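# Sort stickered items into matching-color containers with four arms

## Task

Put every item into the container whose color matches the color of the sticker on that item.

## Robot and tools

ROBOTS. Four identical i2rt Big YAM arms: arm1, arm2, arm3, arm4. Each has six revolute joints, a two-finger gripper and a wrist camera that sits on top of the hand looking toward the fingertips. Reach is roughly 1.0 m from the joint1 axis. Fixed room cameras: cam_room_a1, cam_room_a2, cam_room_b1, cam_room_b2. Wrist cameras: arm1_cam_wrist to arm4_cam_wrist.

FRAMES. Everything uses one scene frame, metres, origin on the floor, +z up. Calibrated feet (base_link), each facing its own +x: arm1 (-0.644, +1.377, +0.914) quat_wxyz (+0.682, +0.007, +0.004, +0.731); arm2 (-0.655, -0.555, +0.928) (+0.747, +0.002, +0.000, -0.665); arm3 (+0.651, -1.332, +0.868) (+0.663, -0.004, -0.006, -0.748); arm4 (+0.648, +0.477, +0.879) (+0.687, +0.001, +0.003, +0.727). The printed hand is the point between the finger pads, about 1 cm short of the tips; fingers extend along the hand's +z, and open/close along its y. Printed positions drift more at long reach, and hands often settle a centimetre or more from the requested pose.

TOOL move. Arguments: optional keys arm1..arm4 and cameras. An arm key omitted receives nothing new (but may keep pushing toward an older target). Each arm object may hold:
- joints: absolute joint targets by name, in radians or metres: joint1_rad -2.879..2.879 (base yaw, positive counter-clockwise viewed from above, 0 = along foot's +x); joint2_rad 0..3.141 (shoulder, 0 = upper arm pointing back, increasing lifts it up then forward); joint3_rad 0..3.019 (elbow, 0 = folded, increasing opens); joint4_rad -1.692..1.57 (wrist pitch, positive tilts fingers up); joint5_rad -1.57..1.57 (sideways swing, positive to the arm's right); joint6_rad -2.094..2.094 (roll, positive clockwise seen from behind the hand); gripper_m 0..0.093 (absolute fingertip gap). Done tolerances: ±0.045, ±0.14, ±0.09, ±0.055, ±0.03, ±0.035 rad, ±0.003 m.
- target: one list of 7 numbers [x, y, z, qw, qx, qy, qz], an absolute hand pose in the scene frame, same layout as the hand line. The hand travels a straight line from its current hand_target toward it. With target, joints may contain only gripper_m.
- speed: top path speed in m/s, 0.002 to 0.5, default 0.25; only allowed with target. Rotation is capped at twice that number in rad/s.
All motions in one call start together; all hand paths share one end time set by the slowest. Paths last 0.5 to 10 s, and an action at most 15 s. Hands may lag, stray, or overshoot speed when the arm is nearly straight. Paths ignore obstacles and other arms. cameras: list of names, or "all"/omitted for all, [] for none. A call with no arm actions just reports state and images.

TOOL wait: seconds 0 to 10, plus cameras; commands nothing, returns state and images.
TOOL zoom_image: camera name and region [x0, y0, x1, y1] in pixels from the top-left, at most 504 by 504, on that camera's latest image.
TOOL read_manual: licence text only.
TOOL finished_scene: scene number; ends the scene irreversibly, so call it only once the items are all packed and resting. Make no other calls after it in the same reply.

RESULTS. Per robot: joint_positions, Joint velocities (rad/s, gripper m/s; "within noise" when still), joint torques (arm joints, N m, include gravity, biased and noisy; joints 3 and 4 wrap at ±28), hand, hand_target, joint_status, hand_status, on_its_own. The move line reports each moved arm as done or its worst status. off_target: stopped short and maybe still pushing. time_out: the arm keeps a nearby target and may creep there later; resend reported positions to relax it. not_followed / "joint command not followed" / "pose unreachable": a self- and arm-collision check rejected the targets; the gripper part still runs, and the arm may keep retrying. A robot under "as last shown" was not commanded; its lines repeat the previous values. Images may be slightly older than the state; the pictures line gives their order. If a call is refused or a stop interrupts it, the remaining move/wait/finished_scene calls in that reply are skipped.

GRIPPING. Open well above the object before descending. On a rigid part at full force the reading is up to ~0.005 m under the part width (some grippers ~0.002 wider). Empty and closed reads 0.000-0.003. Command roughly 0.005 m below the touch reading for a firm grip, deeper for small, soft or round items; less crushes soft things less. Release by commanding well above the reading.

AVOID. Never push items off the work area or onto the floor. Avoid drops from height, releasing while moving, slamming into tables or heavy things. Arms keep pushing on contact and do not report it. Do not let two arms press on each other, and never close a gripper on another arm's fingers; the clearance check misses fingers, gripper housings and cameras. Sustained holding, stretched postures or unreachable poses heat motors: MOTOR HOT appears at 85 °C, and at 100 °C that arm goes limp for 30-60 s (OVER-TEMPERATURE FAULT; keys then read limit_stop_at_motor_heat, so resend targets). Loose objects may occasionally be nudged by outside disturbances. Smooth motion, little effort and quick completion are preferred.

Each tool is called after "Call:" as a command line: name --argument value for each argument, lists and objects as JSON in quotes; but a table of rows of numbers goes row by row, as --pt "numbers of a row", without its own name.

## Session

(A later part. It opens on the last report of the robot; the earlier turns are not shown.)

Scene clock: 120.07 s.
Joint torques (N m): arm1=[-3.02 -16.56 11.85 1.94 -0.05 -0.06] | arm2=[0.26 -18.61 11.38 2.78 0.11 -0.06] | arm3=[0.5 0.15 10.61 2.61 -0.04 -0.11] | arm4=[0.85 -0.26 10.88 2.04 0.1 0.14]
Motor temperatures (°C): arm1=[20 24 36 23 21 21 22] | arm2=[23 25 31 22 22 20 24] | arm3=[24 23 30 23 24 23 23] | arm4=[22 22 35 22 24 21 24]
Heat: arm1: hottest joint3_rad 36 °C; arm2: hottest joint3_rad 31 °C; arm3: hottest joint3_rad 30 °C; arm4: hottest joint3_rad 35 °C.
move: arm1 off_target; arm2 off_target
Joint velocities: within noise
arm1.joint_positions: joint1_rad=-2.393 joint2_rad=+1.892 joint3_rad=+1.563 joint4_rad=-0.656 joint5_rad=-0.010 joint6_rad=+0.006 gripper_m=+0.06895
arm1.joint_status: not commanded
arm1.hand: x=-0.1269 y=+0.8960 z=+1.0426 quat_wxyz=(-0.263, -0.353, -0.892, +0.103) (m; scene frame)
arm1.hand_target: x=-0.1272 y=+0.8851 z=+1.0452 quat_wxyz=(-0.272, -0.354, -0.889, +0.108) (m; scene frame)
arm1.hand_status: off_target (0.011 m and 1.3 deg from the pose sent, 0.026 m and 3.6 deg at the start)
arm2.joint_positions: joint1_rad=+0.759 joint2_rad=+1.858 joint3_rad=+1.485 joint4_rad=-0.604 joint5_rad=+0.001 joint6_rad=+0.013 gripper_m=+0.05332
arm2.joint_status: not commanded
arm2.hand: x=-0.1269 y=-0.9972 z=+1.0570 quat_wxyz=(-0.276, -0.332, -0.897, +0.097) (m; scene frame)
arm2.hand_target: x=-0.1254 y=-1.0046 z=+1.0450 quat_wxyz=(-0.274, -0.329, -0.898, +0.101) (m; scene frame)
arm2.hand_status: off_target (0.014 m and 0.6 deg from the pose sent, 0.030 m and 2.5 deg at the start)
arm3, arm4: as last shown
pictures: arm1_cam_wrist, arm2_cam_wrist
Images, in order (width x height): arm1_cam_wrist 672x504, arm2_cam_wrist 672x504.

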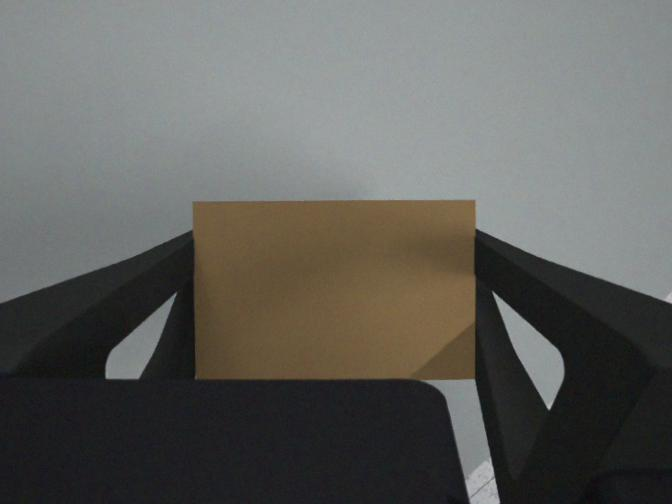

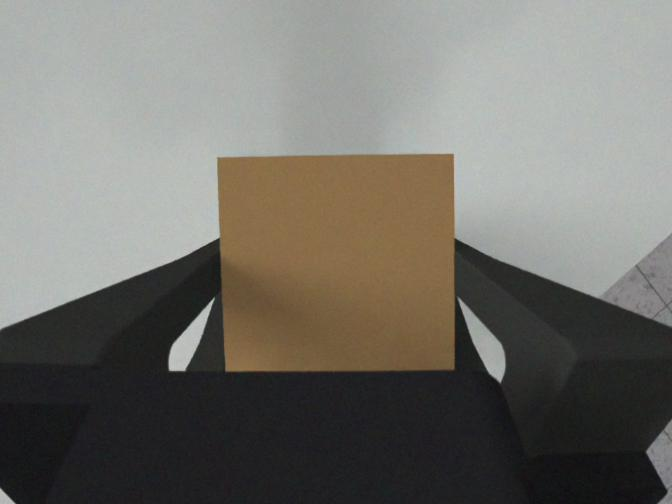

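Call:
move --arm1 '{"target": [-0.126, 0.884, 1.010, 0.2717, 0.3536, 0.8886, -0.1081], "speed": 0.1}' --arm2 '{"target": [-0.125, -1.005, 1.013, 0.2745, 0.3294, 0.8978, -0.1007], "speed": 0.1}' --arm3 '{"joints": {"joint1_rad": -1.75, "joint2_rad": 0.75, "joint3_rad": 0.55, "joint4_rad": -0.05, "joint5_rad": 0.35, "joint6_rad": 0.1}}' --cameras '["arm1_cam_wrist", "arm2_cam_wrist"]'

Scene clock: 127.07 s.
Joint torques (N m): arm1=[-2.67 -15.03 10.71 1.89 0.02 -0.05] | arm2=[0.38 -19.02 10.21 2.77 0.09 -0.05] | arm3=[1.9 -3.66 13.44 2.54 0.18 0.03] | arm4=[0.91 -0.44 10.93 2.21 0.11 0.17]
Motor temperatures (°C): arm1=[20 24 35 23 21 21 22] | arm2=[23 25 31 22 22 20 24] | arm3=[24 23 30 23 24 23 23] | arm4=[22 22 36 22 24 21 24]
Heat: arm1: hottest joint3_rad 35 °C; arm2: hottest joint3_rad 31 °C; arm3: hottest joint3_rad 30 °C; arm4: hottest joint3_rad 36 °C.
move: arm1 off_target; arm2 off_target; arm3 done
Joint velocities: within noise
arm1.joint_positions: joint1_rad=-2.395 joint2_rad=+1.917 joint3_rad=+1.532 joint4_rad=-0.574 joint5_rad=-0.010 joint6_rad=+0.006 gripper_m=+0.06895
arm1.joint_status: not commanded
arm1.hand: x=-0.1237 y=+0.8907 z=+1.0219 quat_wxyz=(-0.275, -0.353, -0.888, +0.107) (m; scene frame)
arm1.hand_target: x=-0.1264 y=+0.8842 z=+1.0100 quat_wxyz=(-0.271, -0.354, -0.889, +0.108) (m; scene frame)
arm1.hand_status: off_target (0.014 m and 0.4 deg from the pose sent, 0.035 m and 1.3 deg at the start)
arm2.joint_positions: joint1_rad=+0.759 joint2_rad=+1.894 joint3_rad=+1.458 joint4_rad=-0.530 joint5_rad=+0.002 joint6_rad=+0.012 gripper_m=+0.05332
arm2.joint_status: not commanded
arm2.hand: x=-0.1229 y=-1.0005 z=+1.0300 quat_wxyz=(-0.281, -0.331, -0.895, +0.099) (m; scene frame)
arm2.hand_target: x=-0.1253 y=-1.0046 z=+1.0133 quat_wxyz=(-0.275, -0.329, -0.898, +0.101) (m; scene frame)
arm2.hand_status: off_target (0.018 m and 0.8 deg from the pose sent, 0.045 m and 0.6 deg at the start)
arm3.joint_positions: joint1_rad=-1.758 joint2_rad=+0.755 joint3_rad=+0.507 joint4_rad=-0.067 joint5_rad=+0.347 joint6_rad=+0.092 gripper_m=+0.09306
arm3.joint_status: all done
arm3.hand: x=+0.2981 y=-1.1531 z=+1.1368 quat_wxyz=(+0.196, -0.763, +0.262, +0.558) (m; scene frame)
arm3.hand_target: x=+0.2904 y=-1.1532 z=+1.1682 quat_wxyz=(+0.192, -0.743, +0.263, +0.585) (m; scene frame)
arm3.hand_status: not commanded
arm4: as last shown
pictures: arm1_cam_wrist, arm2_cam_wrist
Images, in order (width x height): arm1_cam_wrist 672x504, arm2_cam_wrist 672x504.

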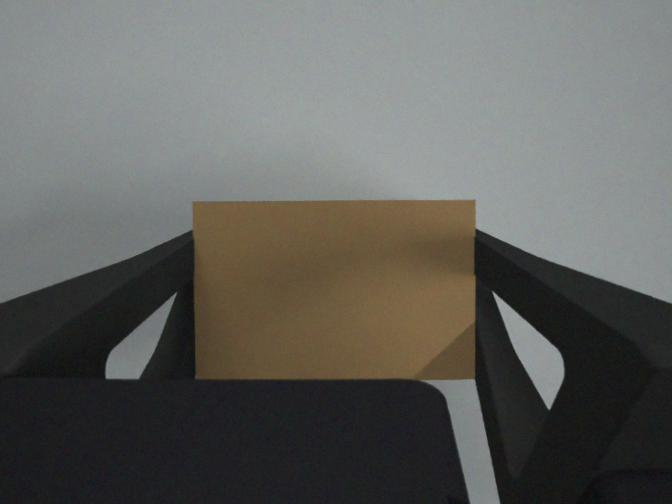

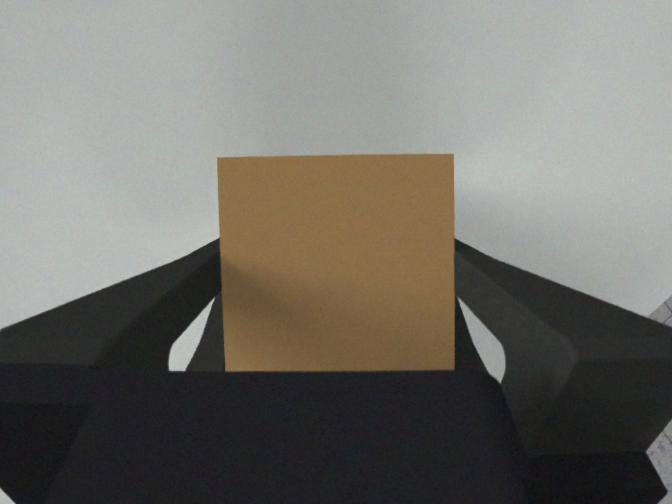

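Call:
move --arm1 '{"target": [-0.126, 0.883, 0.998, 0.2717, 0.3536, 0.8886, -0.1081], "speed": 0.1}' --arm2 '{"target": [-0.125, -1.005, 1.000, 0.2745, 0.3294, 0.8978, -0.1007], "speed": 0.1}' --cameras '[]'

Call:
move --arm1 '{"joints": {"gripper_m": 0.093}}' --arm2 '{"joints": {"gripper_m": 0.093}}' --cameras '[]'

Call:
move --arm1 '{"target": [-0.18, 0.94, 1.10, 0.2717, 0.3536, 0.8886, -0.1081], "speed": 0.3}' --arm2 '{"target": [-0.18, -0.955, 1.10, 0.2745, 0.3294, 0.8978, -0.1007], "speed": 0.3}' --cameras '["arm1_cam_wrist", "arm2_cam_wrist"]'

Call:
move --arm1 '{"target": [-0.40, 1.13, 1.18, 0.2717, 0.3536, 0.8886, -0.1081], "speed": 0.4}' --arm2 '{"target": [-0.40, -0.77, 1.18, 0.2745, 0.3294, 0.8978, -0.1007], "speed": 0.4}' --arm3 '{"target": [0.010, -1.117, 1.085, 0.2097, -0.7448, 0.2732, 0.5715], "speed": 0.4}' --arm4 '{"target": [0.0, 0.775, 1.085, 0.2231, -0.7379, 0.2807, 0.5664], "speed": 0.4}' --cameras '["arm3_cam_wrist", "arm4_cam_wrist"]'

Scene clock: 135.77 s.
Joint torques (N m): arm1=[-3.25 -14.39 10.15 2.02 -0.05 -0.05] | arm2=[0.26 -18.02 9.46 2.8 0.09 -0.06] | arm3=[1.79 -3.6 13.48 2.54 0.2 0.03] | arm4=[0.79 -0.32 10.8 2.21 0.11 0.16]
Motor temperatures (°C): arm1=[20 24 34 23 21 21 22] | arm2=[23 25 31 22 22 20 24] | arm3=[24 23 31 23 24 23 23] | arm4=[22 22 36 22 24 21 24]
Heat: arm1: hottest joint3_rad 34 °C; arm2: hottest joint3_rad 31 °C; arm3: hottest joint3_rad 31 °C; arm4: hottest joint3_rad 36 °C.
move: arm1 off_target; arm2 off_target
Joint velocities: within noise
arm1.joint_positions: joint1_rad=-2.395 joint2_rad=+1.919 joint3_rad=+1.528 joint4_rad=-0.550 joint5_rad=-0.011 joint6_rad=+0.006 gripper_m=+0.06895
arm1.joint_status: not commanded
arm1.hand: x=-0.1212 y=+0.8885 z=+1.0218 quat_wxyz=(-0.283, -0.351, -0.886, +0.110) (m; scene frame)
arm1.hand_target: x=-0.1266 y=+0.8836 z=+0.9985 quat_wxyz=(-0.272, -0.354, -0.888, +0.108) (m; scene frame)
arm1.hand_status: off_target (0.025 m and 1.3 deg from the pose sent, 0.025 m and 0.4 deg at the start)
arm2.joint_positions: joint1_rad=+0.759 joint2_rad=+1.896 joint3_rad=+1.451 joint4_rad=-0.501 joint5_rad=+0.002 joint6_rad=+0.011 gripper_m=+0.05332
arm2.joint_status: not commanded
arm2.hand: x=-0.1203 y=-1.0026 z=+1.0300 quat_wxyz=(-0.290, -0.330, -0.893, +0.102) (m; scene frame)
arm2.hand_target: x=-0.1258 y=-1.0042 z=+1.0008 quat_wxyz=(-0.275, -0.329, -0.898, +0.101) (m; scene frame)
arm2.hand_status: off_target (0.030 m and 1.9 deg from the pose sent, 0.030 m and 0.8 deg at the start)
arm3, arm4: as last shown
arm3.joint_positions: joint1_rad=-1.758 joint2_rad=+0.755 joint3_rad=+0.507 joint4_rad=-0.067 joint5_rad=+0.347 joint6_rad=+0.093 gripper_m=+0.09306
pictures: none
No camera images: "cameras" was empty.

Scene clock: 136.47 s.
Joint torques (N m): arm1=[-3.31 -15.5 10.74 1.89 0.02 -0.02] | arm2=[0.26 -17.9 9.46 2.74 0.09 -0.06] | arm3=[1.85 -3.72 13.5 2.5 0.2 0.02] | arm4=[1.14 -0.62 10.84 2.19 0.11 0.16]
Motor temperatures (°C): arm1=[20 24 34 23 21 21 22] | arm2=[23 25 31 22 22 20 24] | arm3=[24 23 31 23 24 23 23] | arm4=[22 22 36 22 24 21 24]
Heat: arm1: hottest joint3_rad 34 °C; arm2: hottest joint3_rad 31 °C; arm3: hottest joint3_rad 31 °C; arm4: hottest joint3_rad 36 °C.
move: arm1 done; arm2 done
Joint velocities: within noise
arm1.joint_positions: joint1_rad=-2.395 joint2_rad=+1.938 joint3_rad=+1.517 joint4_rad=-0.549 joint5_rad=-0.011 joint6_rad=+0.006 gripper_m=+0.09296
arm1.joint_status: all done
arm1.hand: x=-0.1243 y=+0.8912 z=+1.0035 quat_wxyz=(-0.270, -0.353, -0.890, +0.105) (m; scene frame)
arm1.hand_target: x=-0.1267 y=+0.8836 z=+0.9983 quat_wxyz=(-0.272, -0.354, -0.889, +0.108) (m; scene frame)
arm1.hand_status: not commanded
arm2.joint_positions: joint1_rad=+0.759 joint2_rad=+1.897 joint3_rad=+1.451 joint4_rad=-0.499 joint5_rad=+0.002 joint6_rad=+0.011 gripper_m=+0.09293
arm2.joint_status: all done
arm2.hand: x=-0.1200 y=-1.0028 z=+1.0295 quat_wxyz=(-0.290, -0.330, -0.892, +0.102) (m; scene frame)
arm2.hand_target: x=-0.1258 y=-1.0042 z=+1.0006 quat_wxyz=(-0.274, -0.329, -0.898, +0.101) (m; scene frame)
arm2.hand_status: not commanded
arm3, arm4: as last shown
pictures: none
No camera images: "cameras" was empty.

Scene clock: 137.67 s.
Joint torques (N m): arm1=[-2.84 -12.4 11.44 0.83 0.1 -0.04] | arm2=[0.85 -15.27 10.39 1.43 0.15 0] | arm3=[1.9 -3.72 13.49 2.51 0.2 0.01] | arm4=[0.73 -0.38 10.85 2.13 0.11 0.16]
Motor temperatures (°C): arm1=[20 24 34 23 21 21 22] | arm2=[23 25 31 22 22 20 24] | arm3=[24 23 31 23 24 23 23] | arm4=[22 22 36 22 24 21 24]
Heat: arm1: hottest joint3_rad 34 °C; arm2: hottest joint3_rad 31 °C; arm3: hottest joint3_rad 31 °C; arm4: hottest joint3_rad 36 °C.
move: arm1 done; arm2 off_target
Joint velocities: within noise
arm1.joint_positions: joint1_rad=-2.395 joint2_rad=+1.653 joint3_rad=+1.391 joint4_rad=-0.683 joint5_rad=-0.011 joint6_rad=+0.007 gripper_m=+0.09296
arm1.joint_status: not commanded
arm1.hand: x=-0.1776 y=+0.9426 z=+1.1077 quat_wxyz=(-0.281, -0.352, -0.886, +0.109) (m; scene frame)
arm1.hand_target: x=-0.1801 y=+0.9400 z=+1.1002 quat_wxyz=(-0.272, -0.354, -0.888, +0.108) (m; scene frame)
arm1.hand_status: done (0.008 m and 1.1 deg from the pose sent, 0.122 m and 0.4 deg at the start)
arm2.joint_positions: joint1_rad=+0.759 joint2_rad=+1.627 joint3_rad=+1.332 joint4_rad=-0.632 joint5_rad=+0.003 joint6_rad=+0.011 gripper_m=+0.09293
arm2.joint_status: not commanded
arm2.hand: x=-0.1759 y=-0.9571 z=+1.1230 quat_wxyz=(-0.298, -0.329, -0.890, +0.106) (m; scene frame)
arm2.hand_target: x=-0.1803 y=-0.9546 z=+1.1004 quat_wxyz=(-0.275, -0.329, -0.898, +0.101) (m; scene frame)
arm2.hand_status: off_target (0.023 m and 2.9 deg from the pose sent, 0.104 m and 1.9 deg at the start)
arm3, arm4: as last shown
pictures: arm1_cam_wrist, arm2_cam_wrist
Images, in order (width x height): arm1_cam_wrist 672x504, arm2_cam_wrist 672x504.

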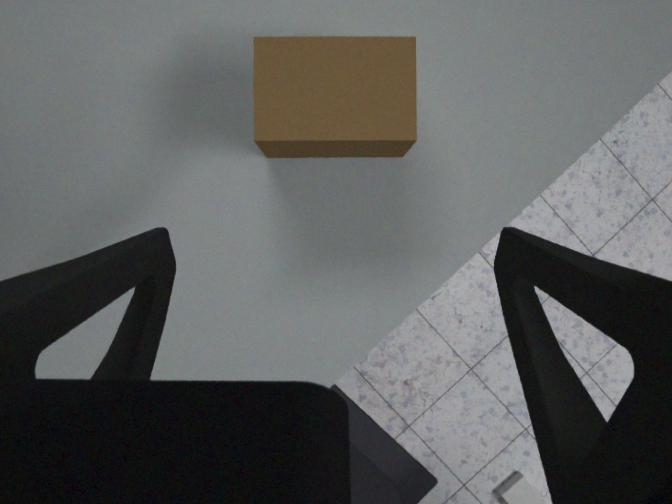

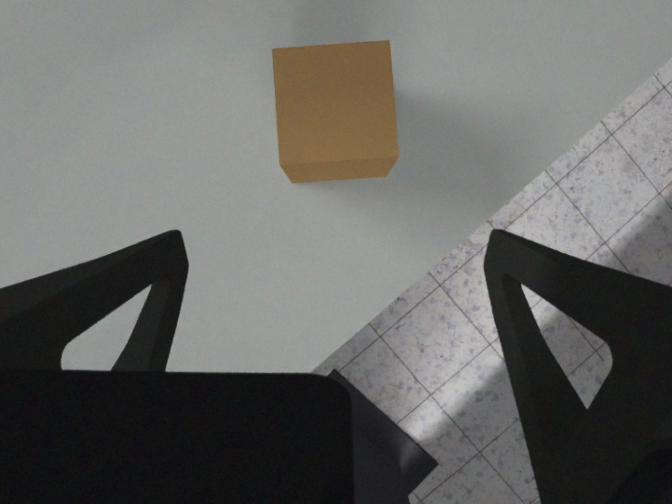

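Scene clock: 139.37 s.
Joint torques (N m): arm1=[-2.67 -0.5 11.77 0.88 -0.09 -0.08] | arm2=[1.03 -3.43 10.59 1.39 0.16 0.04] | arm3=[2.43 -17.03 12.4 2.22 0.24 0.04] | arm4=[0.91 -18.84 11.3 1.11 0.3 0.14]
Motor temperatures (°C): arm1=[20 24 34 23 21 21 22] | arm2=[23 25 31 22 22 20 24] | arm3=[24 23 31 23 24 23 23] | arm4=[22 22 36 22 24 21 24]
Heat: arm1: hottest joint3_rad 34 °C; arm2: hottest joint3_rad 31 °C; arm3: hottest joint3_rad 31 °C; arm4: hottest joint3_rad 36 °C.
move: arm1 done; arm2 off_target; arm3 off_target; arm4 off_target
Joint velocities: within noise
arm1.joint_positions: joint1_rad=-2.449 joint2_rad=+0.834 joint3_rad=+0.883 joint4_rad=-0.997 joint5_rad=-0.041 joint6_rad=-0.038 gripper_m=+0.09296
arm1.joint_status: not commanded
arm1.hand: x=-0.3975 y=+1.1323 z=+1.1836 quat_wxyz=(-0.280, -0.352, -0.886, +0.110) (m; scene frame)
arm1.hand_target: x=-0.4000 y=+1.1301 z=+1.1800 quat_wxyz=(-0.272, -0.354, -0.889, +0.108) (m; scene frame)
arm1.hand_status: done (0.005 m and 1.0 deg from the pose sent, 0.300 m and 1.1 deg at the start)
arm2.joint_positions: joint1_rad=+0.759 joint2_rad=+0.806 joint3_rad=+0.844 joint4_rad=-0.975 joint5_rad=+0.007 joint6_rad=+0.011 gripper_m=+0.09293
arm2.joint_status: not commanded
arm2.hand: x=-0.3977 y=-0.7732 z=+1.1933 quat_wxyz=(-0.293, -0.330, -0.891, +0.106) (m; scene frame)
arm2.hand_target: x=-0.4002 y=-0.7699 z=+1.1802 quat_wxyz=(-0.274, -0.329, -0.898, +0.101) (m; scene frame)
arm2.hand_status: off_target (0.014 m and 2.3 deg from the pose sent, 0.297 m and 2.9 deg at the start)
arm3.joint_positions: joint1_rad=-1.658 joint2_rad=+1.684 joint3_rad=+1.045 joint4_rad=+0.293 joint5_rad=+0.490 joint6_rad=+0.121 gripper_m=+0.09306
arm3.joint_status: not commanded
arm3.hand: x=+0.0288 y=-1.1136 z=+1.0577 quat_wxyz=(+0.217, -0.762, +0.271, +0.546) (m; scene frame)
arm3.hand_target: x=+0.0118 y=-1.1177 z=+1.0853 quat_wxyz=(+0.209, -0.745, +0.273, +0.572) (m; scene frame)
arm3.hand_status: off_target (0.033 m and 3.6 deg from the pose sent, 0.295 m and 3.3 deg at the start)
arm4.joint_positions: joint1_rad=+1.173 joint2_rad=+1.780 joint3_rad=+1.135 joint4_rad=+0.334 joint5_rad=+0.387 joint6_rad=+0.078 gripper_m=+0.09311
arm4.joint_status: not commanded
arm4.hand: x=+0.0148 y=+0.7733 z=+1.0664 quat_wxyz=(-0.228, +0.751, -0.277, -0.554) (m; scene frame)
arm4.hand_target: x=+0.0011 y=+0.7745 z=+1.0854 quat_wxyz=(-0.224, +0.740, -0.281, -0.568) (m; scene frame)
arm4.hand_status: off_target (0.024 m and 2.2 deg from the pose sent, 0.391 m and 14.4 deg at the start)
pictures: arm3_cam_wrist, arm4_cam_wrist
Images, in order (width x height): arm3_cam_wrist 672x504, arm4_cam_wrist 672x504.

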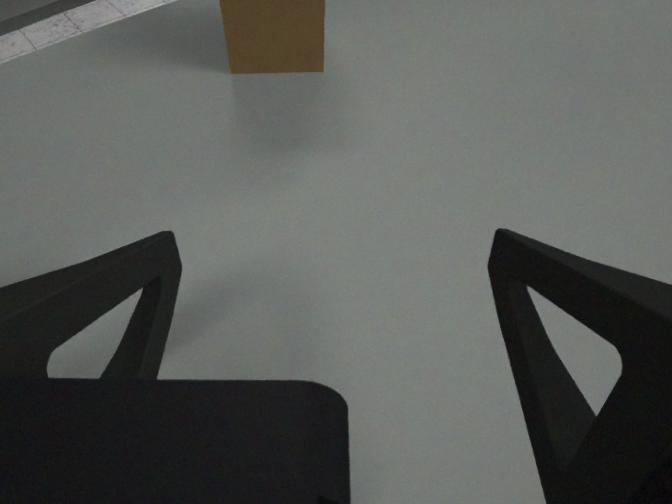

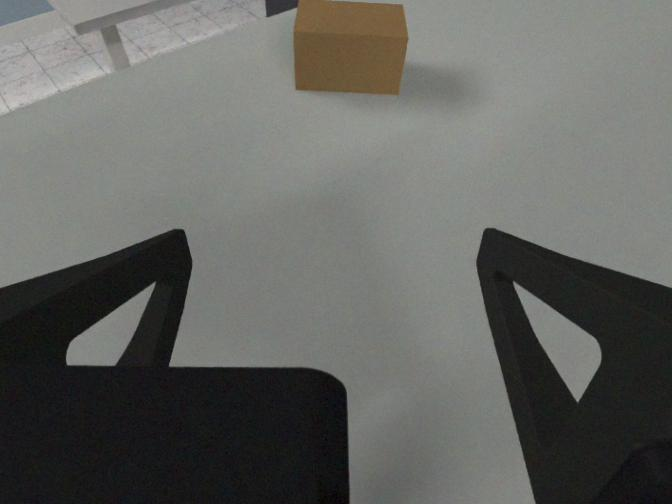

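Call:
move --arm3 '{"target": [-0.072, -1.069, 1.057, 0.1932, -0.7524, 0.2517, 0.5773], "speed": 0.3}' --arm4 '{"target": [-0.067, 0.848, 1.047, 0.2231, -0.7379, 0.2807, 0.5664], "speed": 0.3}' --cameras '["arm3_cam_wrist", "arm4_cam_wrist"]'

Scene clock: 158.23 s.
Joint torques (N m): arm1=[-2.55 -0.97 11.7 1.01 -0.07 -0.04] | arm2=[1.2 -3.55 10.62 1.42 0.15 0.04] | arm3=[1.14 -20.95 12.59 1.68 0.04 -0.13] | arm4=[1.49 -22.65 11.66 0.98 0.06 -0.02]
Motor temperatures (°C): arm1=[20 24 34 23 21 21 22] | arm2=[23 25 32 22 22 20 23] | arm3=[24 24 32 23 24 23 23] | arm4=[22 24 39 22 24 21 24]
Heat: arm1: hottest joint3_rad 34 °C; arm2: hottest joint3_rad 32 °C; arm3: hottest joint3_rad 32 °C; arm4: hottest joint3_rad 39 °C.
move: arm3 off_target; arm4 off_target
Joint velocities: within noise
arm1.joint_positions: joint1_rad=-2.449 joint2_rad=+0.834 joint3_rad=+0.883 joint4_rad=-0.997 joint5_rad=-0.041 joint6_rad=-0.039 gripper_m=+0.09296
arm1.joint_status: not commanded
arm1.hand: x=-0.3975 y=+1.1323 z=+1.1836 quat_wxyz=(-0.280, -0.351, -0.887, +0.110) (m; scene frame)
arm1.hand_target: x=-0.4000 y=+1.1301 z=+1.1800 quat_wxyz=(-0.272, -0.354, -0.888, +0.108) (m; scene frame)
arm1.hand_status: not commanded
arm2: as last shown
arm2.hand_target: x=-0.4002 y=-0.7699 z=+1.1802 quat_wxyz=(-0.275, -0.329, -0.898, +0.101) (m; scene frame)
arm3.joint_positions: joint1_rad=-1.706 joint2_rad=+1.917 joint3_rad=+1.299 joint4_rad=+0.300 joint5_rad=+0.376 joint6_rad=+0.098 gripper_m=+0.09306
arm3.joint_status: not commanded
arm3.hand: x=-0.0581 y=-1.0772 z=+1.0315 quat_wxyz=(+0.191, -0.766, +0.252, +0.560) (m; scene frame)
arm3.hand_target: x=-0.0702 y=-1.0695 z=+1.0571 quat_wxyz=(+0.193, -0.752, +0.252, +0.577) (m; scene frame)
arm3.hand_status: off_target (0.030 m and 2.5 deg from the pose sent, 0.110 m and 5.2 deg at the start)
arm4.joint_positions: joint1_rad=+1.100 joint2_rad=+2.024 joint3_rad=+1.407 joint4_rad=+0.315 joint5_rad=+0.323 joint6_rad=+0.078 gripper_m=+0.09311
arm4.joint_status: not commanded
arm4.hand: x=-0.0507 y=+0.8466 z=+1.0302 quat_wxyz=(-0.224, +0.747, -0.288, -0.556) (m; scene frame)
arm4.hand_target: x=-0.0657 y=+0.8473 z=+1.0474 quat_wxyz=(-0.224, +0.740, -0.282, -0.568) (m; scene frame)
arm4.hand_status: off_target (0.023 m and 1.7 deg from the pose sent, 0.112 m and 2.2 deg at the start)
pictures: arm3_cam_wrist, arm4_cam_wrist
Images, in order (width x height): arm3_cam_wrist 672x504, arm4_cam_wrist 672x504.

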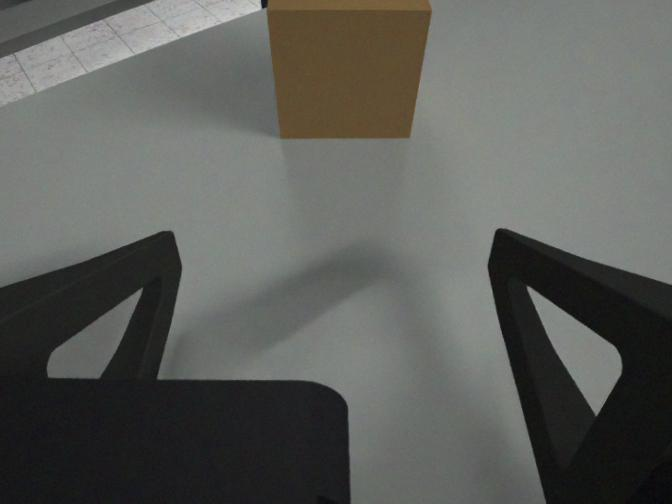

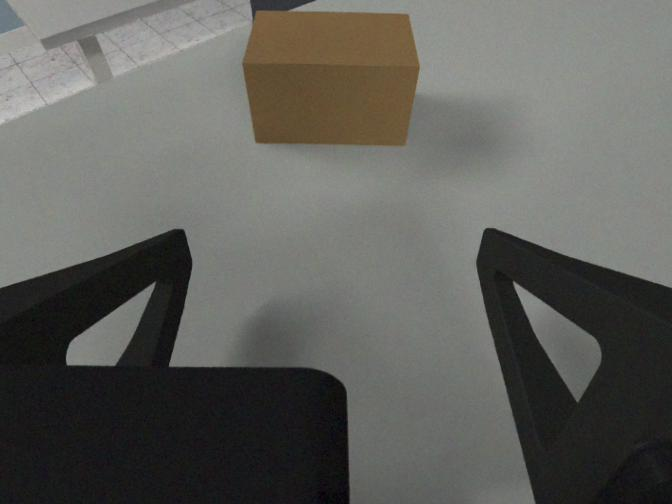

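Call:
move --arm3 '{"target": [-0.159, -1.0, 1.050, 0.1932, -0.7524, 0.2517, 0.5773], "speed": 0.2}' --arm4 '{"target": [-0.144, 0.918, 1.031, 0.2231, -0.7379, 0.2807, 0.5664], "speed": 0.2}' --cameras '["arm3_cam_wrist", "arm4_cam_wrist"]'

Scene clock: 167.57 s.
Joint torques (N m): arm1=[-2.61 -0.44 11.81 1.01 -0.06 -0.1] | arm2=[1.14 -3.55 10.56 1.39 0.16 0.03] | arm3=[1.14 -24.53 13.79 1.43 0 -0.13] | arm4=[0.85 -25.47 12.7 1.05 0.04 -0.12]
Motor temperatures (°C): arm1=[20 24 34 23 21 21 22] | arm2=[23 25 32 22 22 20 23] | arm3=[24 24 32 23 24 23 23] | arm4=[22 25 39 22 24 21 24]
Heat: arm1: hottest joint3_rad 34 °C; arm2: hottest joint3_rad 32 °C; arm3: hottest joint3_rad 32 °C; arm4: hottest joint3_rad 39 °C.
move: arm3 off_target; arm4 off_target
Joint velocities: within noise
arm1, arm2: as last shown
arm3.joint_positions: joint1_rad=-1.768 joint2_rad=+2.153 joint3_rad=+1.692 joint4_rad=+0.160 joint5_rad=+0.316 joint6_rad=+0.081 gripper_m=+0.09306
arm3.joint_status: not commanded
arm3.hand: x=-0.1468 y=-1.0091 z=+1.0306 quat_wxyz=(+0.190, -0.762, +0.253, +0.565) (m; scene frame)
arm3.hand_target: x=-0.1572 y=-1.0007 z=+1.0502 quat_wxyz=(+0.193, -0.752, +0.252, +0.577) (m; scene frame)
arm3.hand_status: off_target (0.025 m and 1.9 deg from the pose sent, 0.128 m and 2.5 deg at the start)
arm4.joint_positions: joint1_rad=+1.060 joint2_rad=+2.266 joint3_rad=+1.815 joint4_rad=+0.166 joint5_rad=+0.279 joint6_rad=+0.071 gripper_m=+0.09311
arm4.joint_status: not commanded
arm4.hand: x=-0.1316 y=+0.9127 z=+1.0241 quat_wxyz=(-0.221, +0.743, -0.288, -0.562) (m; scene frame)
arm4.hand_target: x=-0.1427 y=+0.9175 z=+1.0309 quat_wxyz=(-0.224, +0.740, -0.282, -0.568) (m; scene frame)
arm4.hand_status: off_target (0.015 m and 1.1 deg from the pose sent, 0.117 m and 1.7 deg at the start)
pictures: arm3_cam_wrist, arm4_cam_wrist
Images, in order (width x height): arm3_cam_wrist 672x504, arm4_cam_wrist 672x504.

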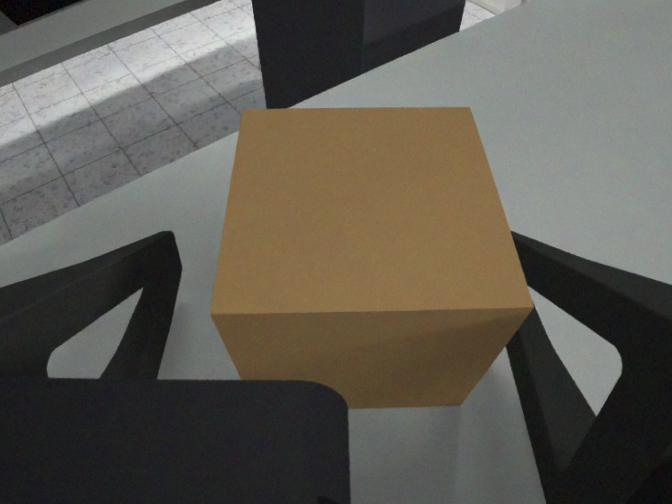

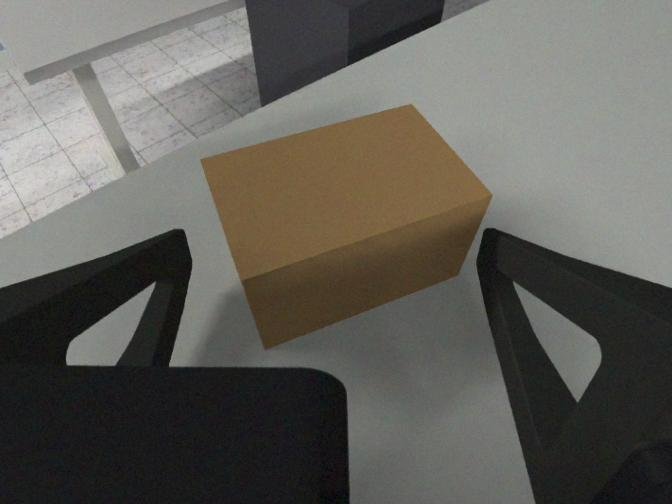

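Call:
move --arm3 '{"joints": {"gripper_m": 0.038}}' --arm4 '{"target": [-0.062, 0.843, 1.05, 0.2231, -0.7379, 0.2807, 0.5664], "speed": 0.3}' --cameras '["arm3_cam_wrist"]'

Call:
move --arm3 '{"target": [-0.145, -1.0, 1.14, 0.1932, -0.7524, 0.2517, 0.5773], "speed": 0.25}' --arm4 '{"target": [-0.052, 0.887, 1.05, 0.1109, -0.7801, 0.1446, 0.5986], "speed": 0.3}' --cameras '["arm3_cam_wrist", "arm4_cam_wrist"]'

Scene clock: 185.47 s.
Joint torques (N m): arm1=[-3.14 -0.56 11.86 0.92 -0.07 -0.06] | arm2=[1.14 -3.49 10.59 1.4 0.15 0.03] | arm3=[1.14 -24.47 13.78 1.48 0.04 -0.11] | arm4=[0.26 -24.29 8.36 2.03 0.26 0.01]
Motor temperatures (°C): arm1=[20 24 34 23 21 21 22] | arm2=[23 24 32 22 22 20 23] | arm3=[24 26 32 23 24 23 23] | arm4=[22 27 40 22 24 21 24]
Heat: arm1: hottest joint3_rad 34 °C; arm2: hottest joint3_rad 32 °C; arm3: hottest joint3_rad 32 °C; arm4: hottest joint3_rad 40 °C.
move: arm3 off_target; arm4 off_target
Joint velocities: within noise
arm1, arm2: as last shown
arm3.joint_positions: joint1_rad=-1.768 joint2_rad=+2.153 joint3_rad=+1.692 joint4_rad=+0.159 joint5_rad=+0.315 joint6_rad=+0.080 gripper_m=+0.05319
arm3.joint_status: gripper_m off_target (ended at +0.05322, target +0.03800)
arm3.hand: x=-0.1469 y=-1.0093 z=+1.0304 quat_wxyz=(+0.190, -0.763, +0.252, +0.564) (m; scene frame)
arm3.hand_target: x=-0.1572 y=-1.0007 z=+1.0502 quat_wxyz=(+0.193, -0.752, +0.252, +0.577) (m; scene frame)
arm3.hand_status: not commanded
arm4.joint_positions: joint1_rad=+1.114 joint2_rad=+2.028 joint3_rad=+1.438 joint4_rad=+0.288 joint5_rad=+0.321 joint6_rad=+0.076 gripper_m=+0.09311
arm4.joint_status: not commanded
arm4.hand: x=-0.0626 y=+0.8391 z=+1.0376 quat_wxyz=(-0.220, +0.749, -0.281, -0.558) (m; scene frame)
arm4.hand_target: x=-0.0619 y=+0.8428 z=+1.0498 quat_wxyz=(-0.224, +0.740, -0.282, -0.568) (m; scene frame)
arm4.hand_status: off_target (0.013 m and 1.7 deg from the pose sent, 0.102 m and 1.1 deg at the start)
pictures: arm3_cam_wrist
Images, in order (width x height): arm3_cam_wrist 672x504.

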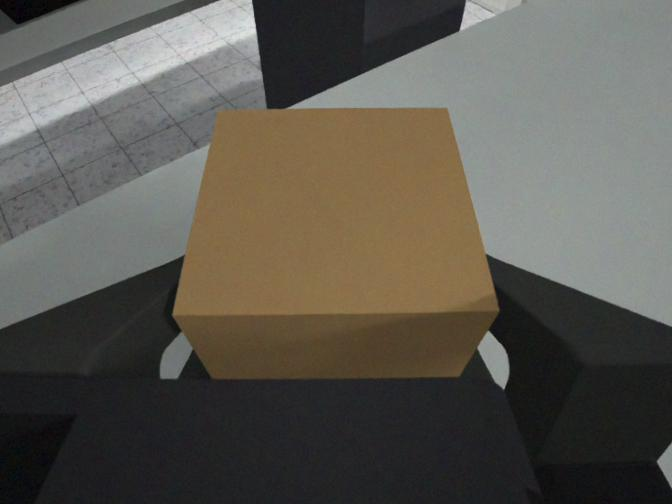

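Scene clock: 186.93 s.
Joint torques (N m): arm1=[-2.67 -0.79 11.81 0.98 -0.07 -0.07] | arm2=[1.03 -3.55 10.59 1.39 0.16 0.03] | arm3=[0.79 -25.82 14.3 1.62 0 -0.12] | arm4=[0.91 -23.59 10.67 1.36 -0.08 -0.06]
Motor temperatures (°C): arm1=[20 24 34 23 21 21 22] | arm2=[23 24 32 22 22 20 23] | arm3=[24 26 32 23 24 23 23] | arm4=[22 27 40 22 24 21 24]
Heat: arm1: hottest joint3_rad 34 °C; arm2: hottest joint3_rad 32 °C; arm3: hottest joint3_rad 32 °C; arm4: hottest joint3_rad 40 °C.
move: arm3 off_target; arm4 off_target
Joint velocities: within noise
arm1, arm2: as last shown
arm3.joint_positions: joint1_rad=-1.768 joint2_rad=+2.052 joint3_rad=+1.736 joint4_rad=-0.008 joint5_rad=+0.312 joint6_rad=+0.079 gripper_m=+0.05319
arm3.joint_status: not commanded
arm3.hand: x=-0.1376 y=-1.0120 z=+1.1019 quat_wxyz=(+0.189, -0.770, +0.251, +0.555) (m; scene frame)
arm3.hand_target: x=-0.1425 y=-1.0010 z=+1.1398 quat_wxyz=(+0.193, -0.752, +0.252, +0.577) (m; scene frame)
arm3.hand_status: off_target (0.041 m and 3.3 deg from the pose sent, 0.110 m and 1.9 deg at the start)
arm4.joint_positions: joint1_rad=+0.939 joint2_rad=+2.028 joint3_rad=+1.432 joint4_rad=+0.297 joint5_rad=-0.191 joint6_rad=-0.045 gripper_m=+0.09311
arm4.joint_status: not commanded
arm4.hand: x=-0.0404 y=+0.8863 z=+1.0347 quat_wxyz=(-0.106, +0.786, -0.157, -0.588) (m; scene frame)
arm4.hand_target: x=-0.0513 y=+0.8865 z=+1.0500 quat_wxyz=(-0.111, +0.780, -0.145, -0.599) (m; scene frame)
arm4.hand_status: off_target (0.019 m and 2.1 deg from the pose sent, 0.050 m and 20.9 deg at the start)
pictures: arm3_cam_wrist, arm4_cam_wrist
Images, in order (width x height): arm3_cam_wrist 672x504, arm4_cam_wrist 672x504.

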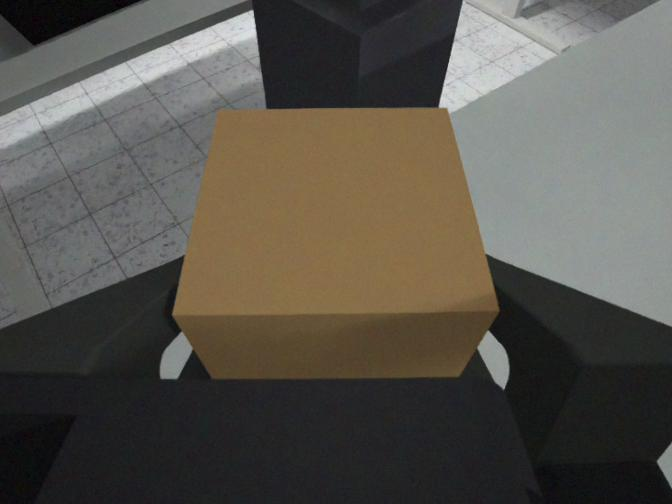

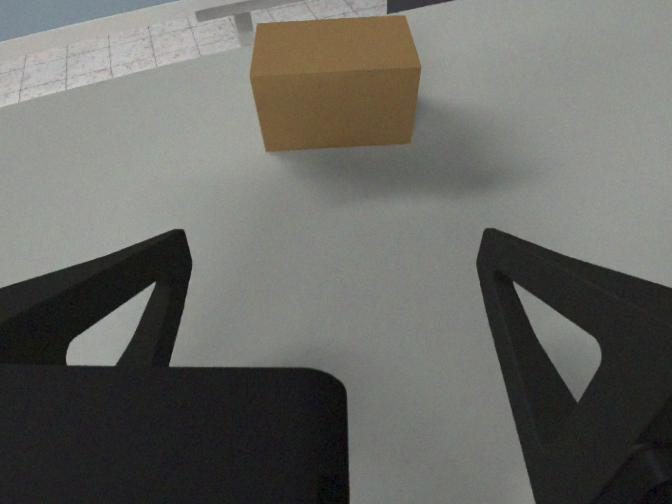

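Call:
move --arm3 '{"target": [0.1, -1.09, 1.14, 0.1932, -0.7524, 0.2517, 0.5773], "speed": 0.35}' --arm4 '{"target": [-0.098, 0.9115, 1.040, 0.0952, -0.7836, 0.1241, 0.6013], "speed": 0.25}' --cameras '["arm4_cam_wrist"]'

Scene clock: 196.83 s.
Joint torques (N m): arm1=[-3.08 -0.26 11.81 0.94 -0.08 -0.01] | arm2=[1.08 -3.49 10.58 1.42 0.16 0.04] | arm3=[1.67 -13.22 9.16 2.61 0.15 -0.08] | arm4=[0.91 -23.06 12.25 0.94 -0.09 -0.12]
Motor temperatures (°C): arm1=[20 24 34 23 21 21 22] | arm2=[23 24 33 22 22 20 23] | arm3=[24 27 32 23 24 23 24] | arm4=[22 28 40 22 24 21 24]
Heat: arm1: hottest joint3_rad 34 °C; arm2: hottest joint3_rad 33 °C; arm3: hottest joint3_rad 32 °C; arm4: hottest joint3_rad 40 °C.
move: arm3 done; arm4 off_target
Joint velocities: within noise
arm1, arm2: as last shown
arm3.joint_positions: joint1_rad=-1.768 joint2_rad=+1.409 joint3_rad=+0.930 joint4_rad=+0.191 joint5_rad=+0.321 joint6_rad=+0.079 gripper_m=+0.05319
arm3.joint_status: not commanded
arm3.hand: x=+0.1018 y=-1.0888 z=+1.1348 quat_wxyz=(+0.193, -0.758, +0.254, +0.569) (m; scene frame)
arm3.hand_target: x=+0.1000 y=-1.0900 z=+1.1400 quat_wxyz=(+0.193, -0.752, +0.252, +0.577) (m; scene frame)
arm3.hand_status: done (0.006 m and 1.2 deg from the pose sent, 0.253 m and 3.2 deg at the start)
arm4.joint_positions: joint1_rad=+0.939 joint2_rad=+2.140 joint3_rad=+1.622 joint4_rad=+0.231 joint5_rad=-0.247 joint6_rad=-0.061 gripper_m=+0.09311
arm4.joint_status: not commanded
arm4.hand: x=-0.0856 y=+0.9041 z=+1.0361 quat_wxyz=(-0.090, +0.786, -0.132, -0.597) (m; scene frame)
arm4.hand_target: x=-0.0970 y=+0.9108 z=+1.0402 quat_wxyz=(-0.095, +0.783, -0.124, -0.602) (m; scene frame)
arm4.hand_status: off_target (0.015 m and 1.2 deg from the pose sent, 0.063 m and 4.2 deg at the start)
pictures: arm4_cam_wrist
Images, in order (width x height): arm4_cam_wrist 672x504.

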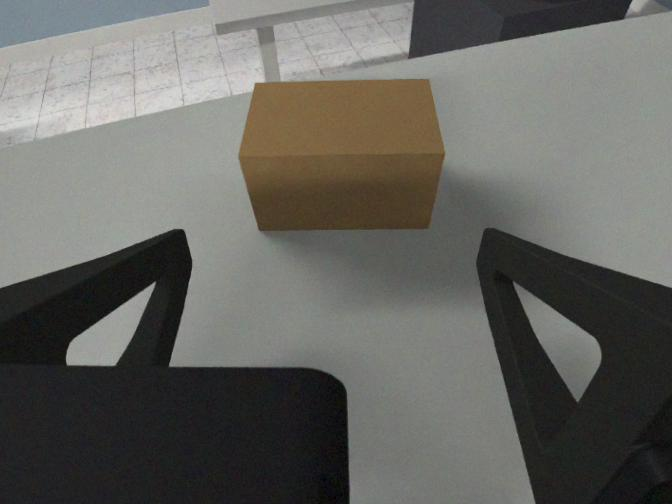

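Call:
move --arm3 '{"target": [0.36, -1.18, 1.16, 0.1932, -0.7524, 0.2517, 0.5773], "speed": 0.35}' --arm4 '{"target": [-0.153, 0.931, 1.027, 0.0952, -0.7836, 0.1241, 0.6013], "speed": 0.2}' --cameras '["arm4_cam_wrist"]'

Call:
move --arm3 '{"joints": {"joint1_rad": -0.3, "joint2_rad": 0.45, "joint3_rad": 0.6, "joint4_rad": -0.6, "joint5_rad": 0, "joint6_rad": 0}}' --cameras '["arm4_cam_wrist"]'

Scene clock: 204.00 s.
Joint torques (N m): arm1=[-3.02 -0.15 11.84 1.06 -0.06 -0.07] | arm2=[1.03 -3.43 10.59 1.4 0.15 0.03] | arm3=[2.43 0.56 10.33 1.61 0.19 0.01] | arm4=[1.14 -25.88 12.92 0.98 0.15 -0.05]
Motor temperatures (°C): arm1=[20 24 34 23 21 21 22] | arm2=[23 24 33 22 22 20 23] | arm3=[24 26 32 23 24 23 24] | arm4=[22 28 42 22 24 21 24]
Heat: arm1: hottest joint3_rad 34 °C; arm2: hottest joint3_rad 33 °C; arm3: hottest joint3_rad 32 °C; arm4: hottest joint3_rad 42 °C.
move: arm3 done; arm4 off_target
Joint velocities: within noise
arm1, arm2: as last shown
arm1.hand_target: x=-0.4000 y=+1.1301 z=+1.1800 quat_wxyz=(-0.272, -0.354, -0.889, +0.108) (m; scene frame)
arm3.joint_positions: joint1_rad=-1.747 joint2_rad=+0.442 joint3_rad=+0.454 joint4_rad=-0.274 joint5_rad=+0.351 joint6_rad=+0.079 gripper_m=+0.05319
arm3.joint_status: not commanded
arm3.hand: x=+0.3623 y=-1.1764 z=+1.1621 quat_wxyz=(+0.198, -0.749, +0.254, +0.579) (m; scene frame)
arm3.hand_target: x=+0.3600 y=-1.1800 z=+1.1600 quat_wxyz=(+0.193, -0.752, +0.252, +0.577) (m; scene frame)
arm3.hand_status: done (0.005 m and 0.7 deg from the pose sent, 0.275 m and 1.2 deg at the start)
arm4.joint_positions: joint1_rad=+0.951 joint2_rad=+2.297 joint3_rad=+1.879 joint4_rad=+0.136 joint5_rad=-0.237 joint6_rad=-0.061 gripper_m=+0.09311
arm4.joint_status: not commanded
arm4.hand: x=-0.1394 y=+0.9282 z=+1.0269 quat_wxyz=(-0.092, +0.785, -0.130, -0.598) (m; scene frame)
arm4.hand_target: x=-0.1518 y=+0.9304 z=+1.0269 quat_wxyz=(-0.095, +0.783, -0.124, -0.601) (m; scene frame)
arm4.hand_status: off_target (0.014 m and 0.9 deg from the pose sent, 0.073 m and 1.2 deg at the start)
pictures: arm4_cam_wrist
Images, in order (width x height): arm4_cam_wrist 672x504.

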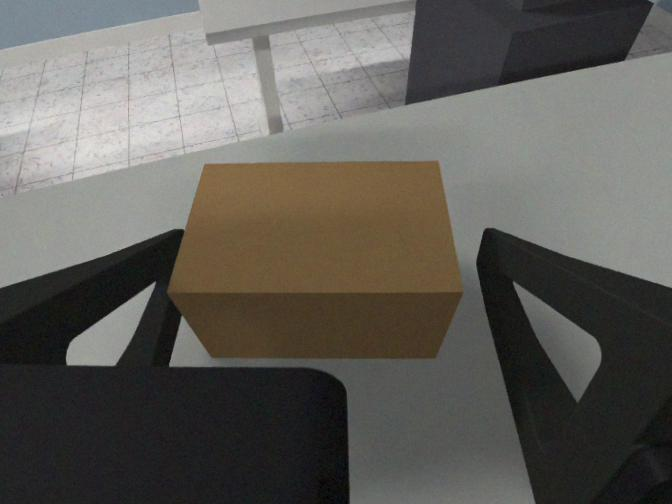

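Scene clock: 205.73 s.
Joint torques (N m): arm1=[-2.37 -0.32 11.81 1.06 -0.11 -0.04] | arm2=[1.2 -3.49 10.55 1.42 0.16 0.04] | arm3=[1.9 0.62 14.68 1.55 0.07 -0.11] | arm4=[0.85 -25.52 12.93 1.07 0.17 -0.04]
Motor temperatures (°C): arm1=[20 24 34 23 21 21 22] | arm2=[23 24 33 22 22 20 23] | arm3=[24 26 32 23 24 23 24] | arm4=[22 28 42 22 24 21 24]
Heat: arm1: hottest joint3_rad 34 °C; arm2: hottest joint3_rad 33 °C; arm3: hottest joint3_rad 32 °C; arm4: hottest joint3_rad 42 °C.
move: arm3 done
Joint velocities: within noise
arm1, arm2, arm4: as last shown
arm3.joint_positions: joint1_rad=-0.310 joint2_rad=+0.448 joint3_rad=+0.546 joint4_rad=-0.596 joint5_rad=-0.001 joint6_rad=+0.006 gripper_m=+0.05317
arm3.joint_status: all done
arm3.hand: x=+0.5219 y=-1.6077 z=+1.1460 quat_wxyz=(-0.283, -0.723, -0.459, +0.432) (m; scene frame)
arm3.hand_target: x=+0.5230 y=-1.6115 z=+1.1767 quat_wxyz=(-0.294, -0.709, -0.458, +0.449) (m; scene frame)
arm3.hand_status: not commanded
arm4.hand_target: x=-0.1518 y=+0.9304 z=+1.0270 quat_wxyz=(-0.095, +0.783, -0.124, -0.602) (m; scene frame)
pictures: arm4_cam_wrist
Images, in order (width x height): arm4_cam_wrist 672x504.

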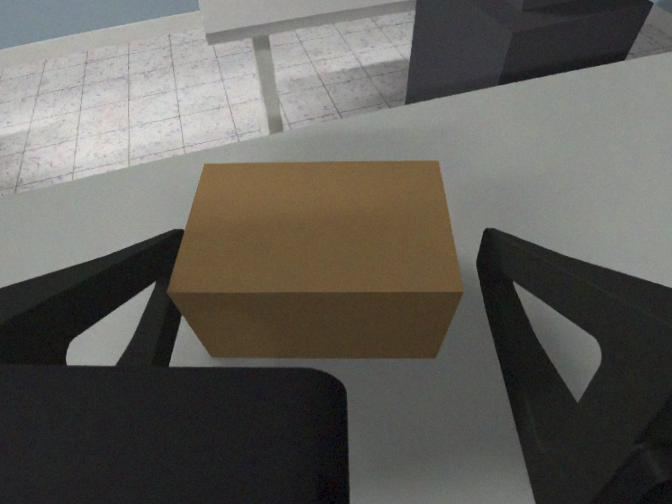

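Call:
move --arm3 '{"joints": {"joint1_rad": 1.03, "joint2_rad": 1.8, "joint3_rad": 1.5, "joint4_rad": -1.41, "joint5_rad": 0, "joint6_rad": 0}}' --arm4 '{"joints": {"gripper_m": 0.05}}' --cameras '["arm3_cam_wrist", "arm4_cam_wrist"]'

Call:
move --arm4 '{"target": [-0.138, 0.925, 1.13, 0.0952, -0.7836, 0.1241, 0.6013], "speed": 0.25}' --cameras '["arm4_cam_wrist"]'

Scene clock: 226.30 s.
Joint torques (N m): arm1=[-2.84 -0.5 11.69 0.84 -0.1 0.01] | arm2=[1.03 -3.37 10.58 1.39 0.16 0.04] | arm3=[0.32 -19.6 12.08 -0.84 0.07 -0.1] | arm4=[1.32 -25.29 12.82 0.96 0.09 -0.04]
Motor temperatures (°C): arm1=[20 24 34 23 21 21 22] | arm2=[23 24 33 22 22 20 23] | arm3=[24 25 34 23 24 23 24] | arm4=[22 26 41 22 24 21 25]
Heat: arm1: hottest joint3_rad 34 °C; arm2: hottest joint3_rad 33 °C; arm3: hottest joint3_rad 34 °C; arm4: hottest joint3_rad 41 °C.
move: arm3 done; arm4 off_target
Joint velocities: within noise
arm1: as last shown
arm2.joint_positions: joint1_rad=+0.759 joint2_rad=+0.806 joint3_rad=+0.844 joint4_rad=-0.975 joint5_rad=+0.007 joint6_rad=+0.011 gripper_m=+0.09293
arm2.joint_status: not commanded
arm2.hand: x=-0.3977 y=-0.7732 z=+1.1933 quat_wxyz=(-0.293, -0.330, -0.891, +0.106) (m; scene frame)
arm2.hand_target: x=-0.4002 y=-0.7699 z=+1.1802 quat_wxyz=(-0.275, -0.329, -0.898, +0.101) (m; scene frame)
arm2.hand_status: not commanded
arm3.joint_positions: joint1_rad=+1.041 joint2_rad=+1.813 joint3_rad=+1.451 joint4_rad=-1.401 joint5_rad=-0.001 joint6_rad=+0.006 gripper_m=+0.05316
arm3.joint_status: all done
arm3.hand: x=+1.0390 y=-1.6264 z=+0.9752 quat_wxyz=(+0.088, -0.322, -0.942, -0.024) (m; scene frame)
arm3.hand_target: x=+1.0485 y=-1.6403 z=+0.9979 quat_wxyz=(+0.063, -0.325, -0.944, -0.016) (m; scene frame)
arm3.hand_status: not commanded
arm4.joint_positions: joint1_rad=+0.951 joint2_rad=+2.297 joint3_rad=+1.879 joint4_rad=+0.136 joint5_rad=-0.235 joint6_rad=-0.061 gripper_m=+0.06959
arm4.joint_status: gripper_m off_target (ended at +0.06961, target +0.05000)
arm4.hand: x=-0.1394 y=+0.9286 z=+1.0271 quat_wxyz=(-0.093, +0.785, -0.130, -0.598) (m; scene frame)
arm4.hand_target: x=-0.1517 y=+0.9304 z=+1.0270 quat_wxyz=(-0.095, +0.783, -0.124, -0.601) (m; scene frame)
arm4.hand_status: not commanded
pictures: arm3_cam_wrist, arm4_cam_wrist
Images, in order (width x height): arm3_cam_wrist 672x504, arm4_cam_wrist 672x504.

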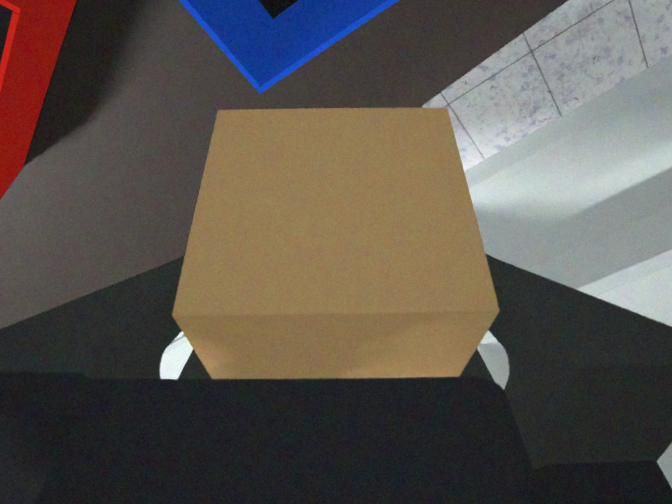

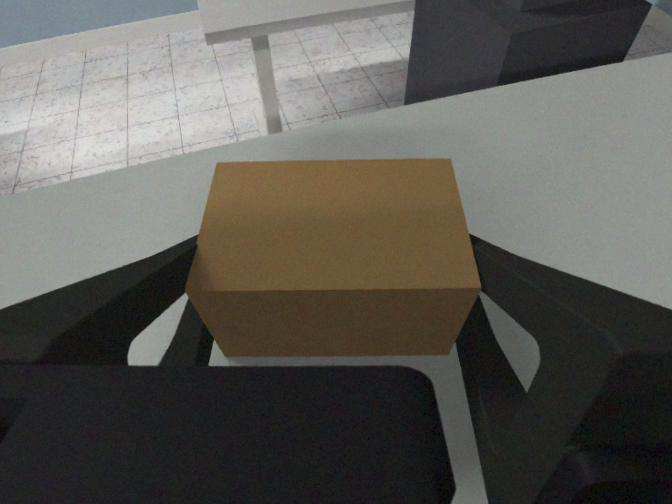

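Scene clock: 227.60 s.
Joint torques (N m): arm1=[-2.43 -0.32 11.82 0.98 -0.09 -0.04] | arm2=[1.14 -3.55 10.58 1.39 0.16 0.04] | arm3=[0.32 -19.78 12.14 -0.87 0.07 -0.11] | arm4=[0.79 -27.99 12.94 1.11 -0.01 0]
Motor temperatures (°C): arm1=[20 24 34 23 21 21 22] | arm2=[23 24 33 22 22 20 23] | arm3=[24 25 34 23 24 23 24] | arm4=[22 27 41 22 24 21 25]
Heat: arm1: hottest joint3_rad 34 °C; arm2: hottest joint3_rad 33 °C; arm3: hottest joint3_rad 34 °C; arm4: hottest joint3_rad 41 °C.
move: arm4 off_target
Joint velocities: within noise
arm1.joint_positions: joint1_rad=-2.449 joint2_rad=+0.834 joint3_rad=+0.883 joint4_rad=-0.997 joint5_rad=-0.041 joint6_rad=-0.039 gripper_m=+0.09296
arm1.joint_status: not commanded
arm1.hand: x=-0.3975 y=+1.1323 z=+1.1836 quat_wxyz=(-0.280, -0.351, -0.887, +0.110) (m; scene frame)
arm1.hand_target: x=-0.4000 y=+1.1301 z=+1.1800 quat_wxyz=(-0.272, -0.354, -0.889, +0.108) (m; scene frame)
arm1.hand_status: not commanded
arm2, arm3: as last shown
arm4.joint_positions: joint1_rad=+0.951 joint2_rad=+2.191 joint3_rad=+1.905 joint4_rad=-0.034 joint5_rad=-0.235 joint6_rad=-0.062 gripper_m=+0.06959
arm4.joint_status: not commanded
arm4.hand: x=-0.1288 y=+0.9223 z=+1.0962 quat_wxyz=(-0.087, +0.796, -0.134, -0.584) (m; scene frame)
arm4.hand_target: x=-0.1360 y=+0.9240 z=+1.1298 quat_wxyz=(-0.095, +0.783, -0.124, -0.601) (m; scene frame)
arm4.hand_status: off_target (0.035 m and 2.8 deg from the pose sent, 0.103 m and 0.9 deg at the start)
pictures: arm4_cam_wrist
Images, in order (width x height): arm4_cam_wrist 672x504.

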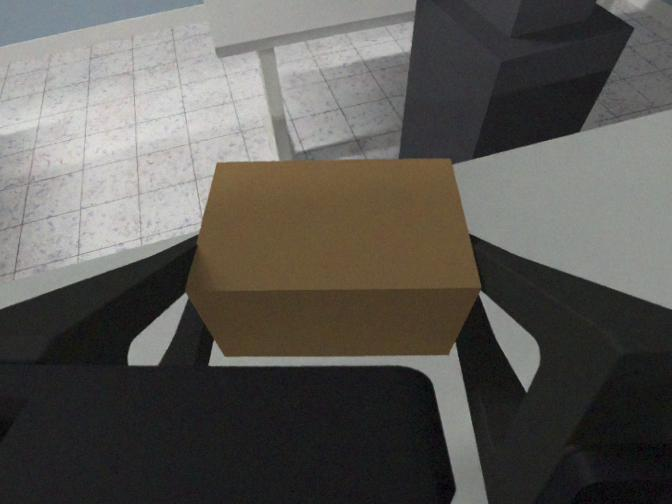

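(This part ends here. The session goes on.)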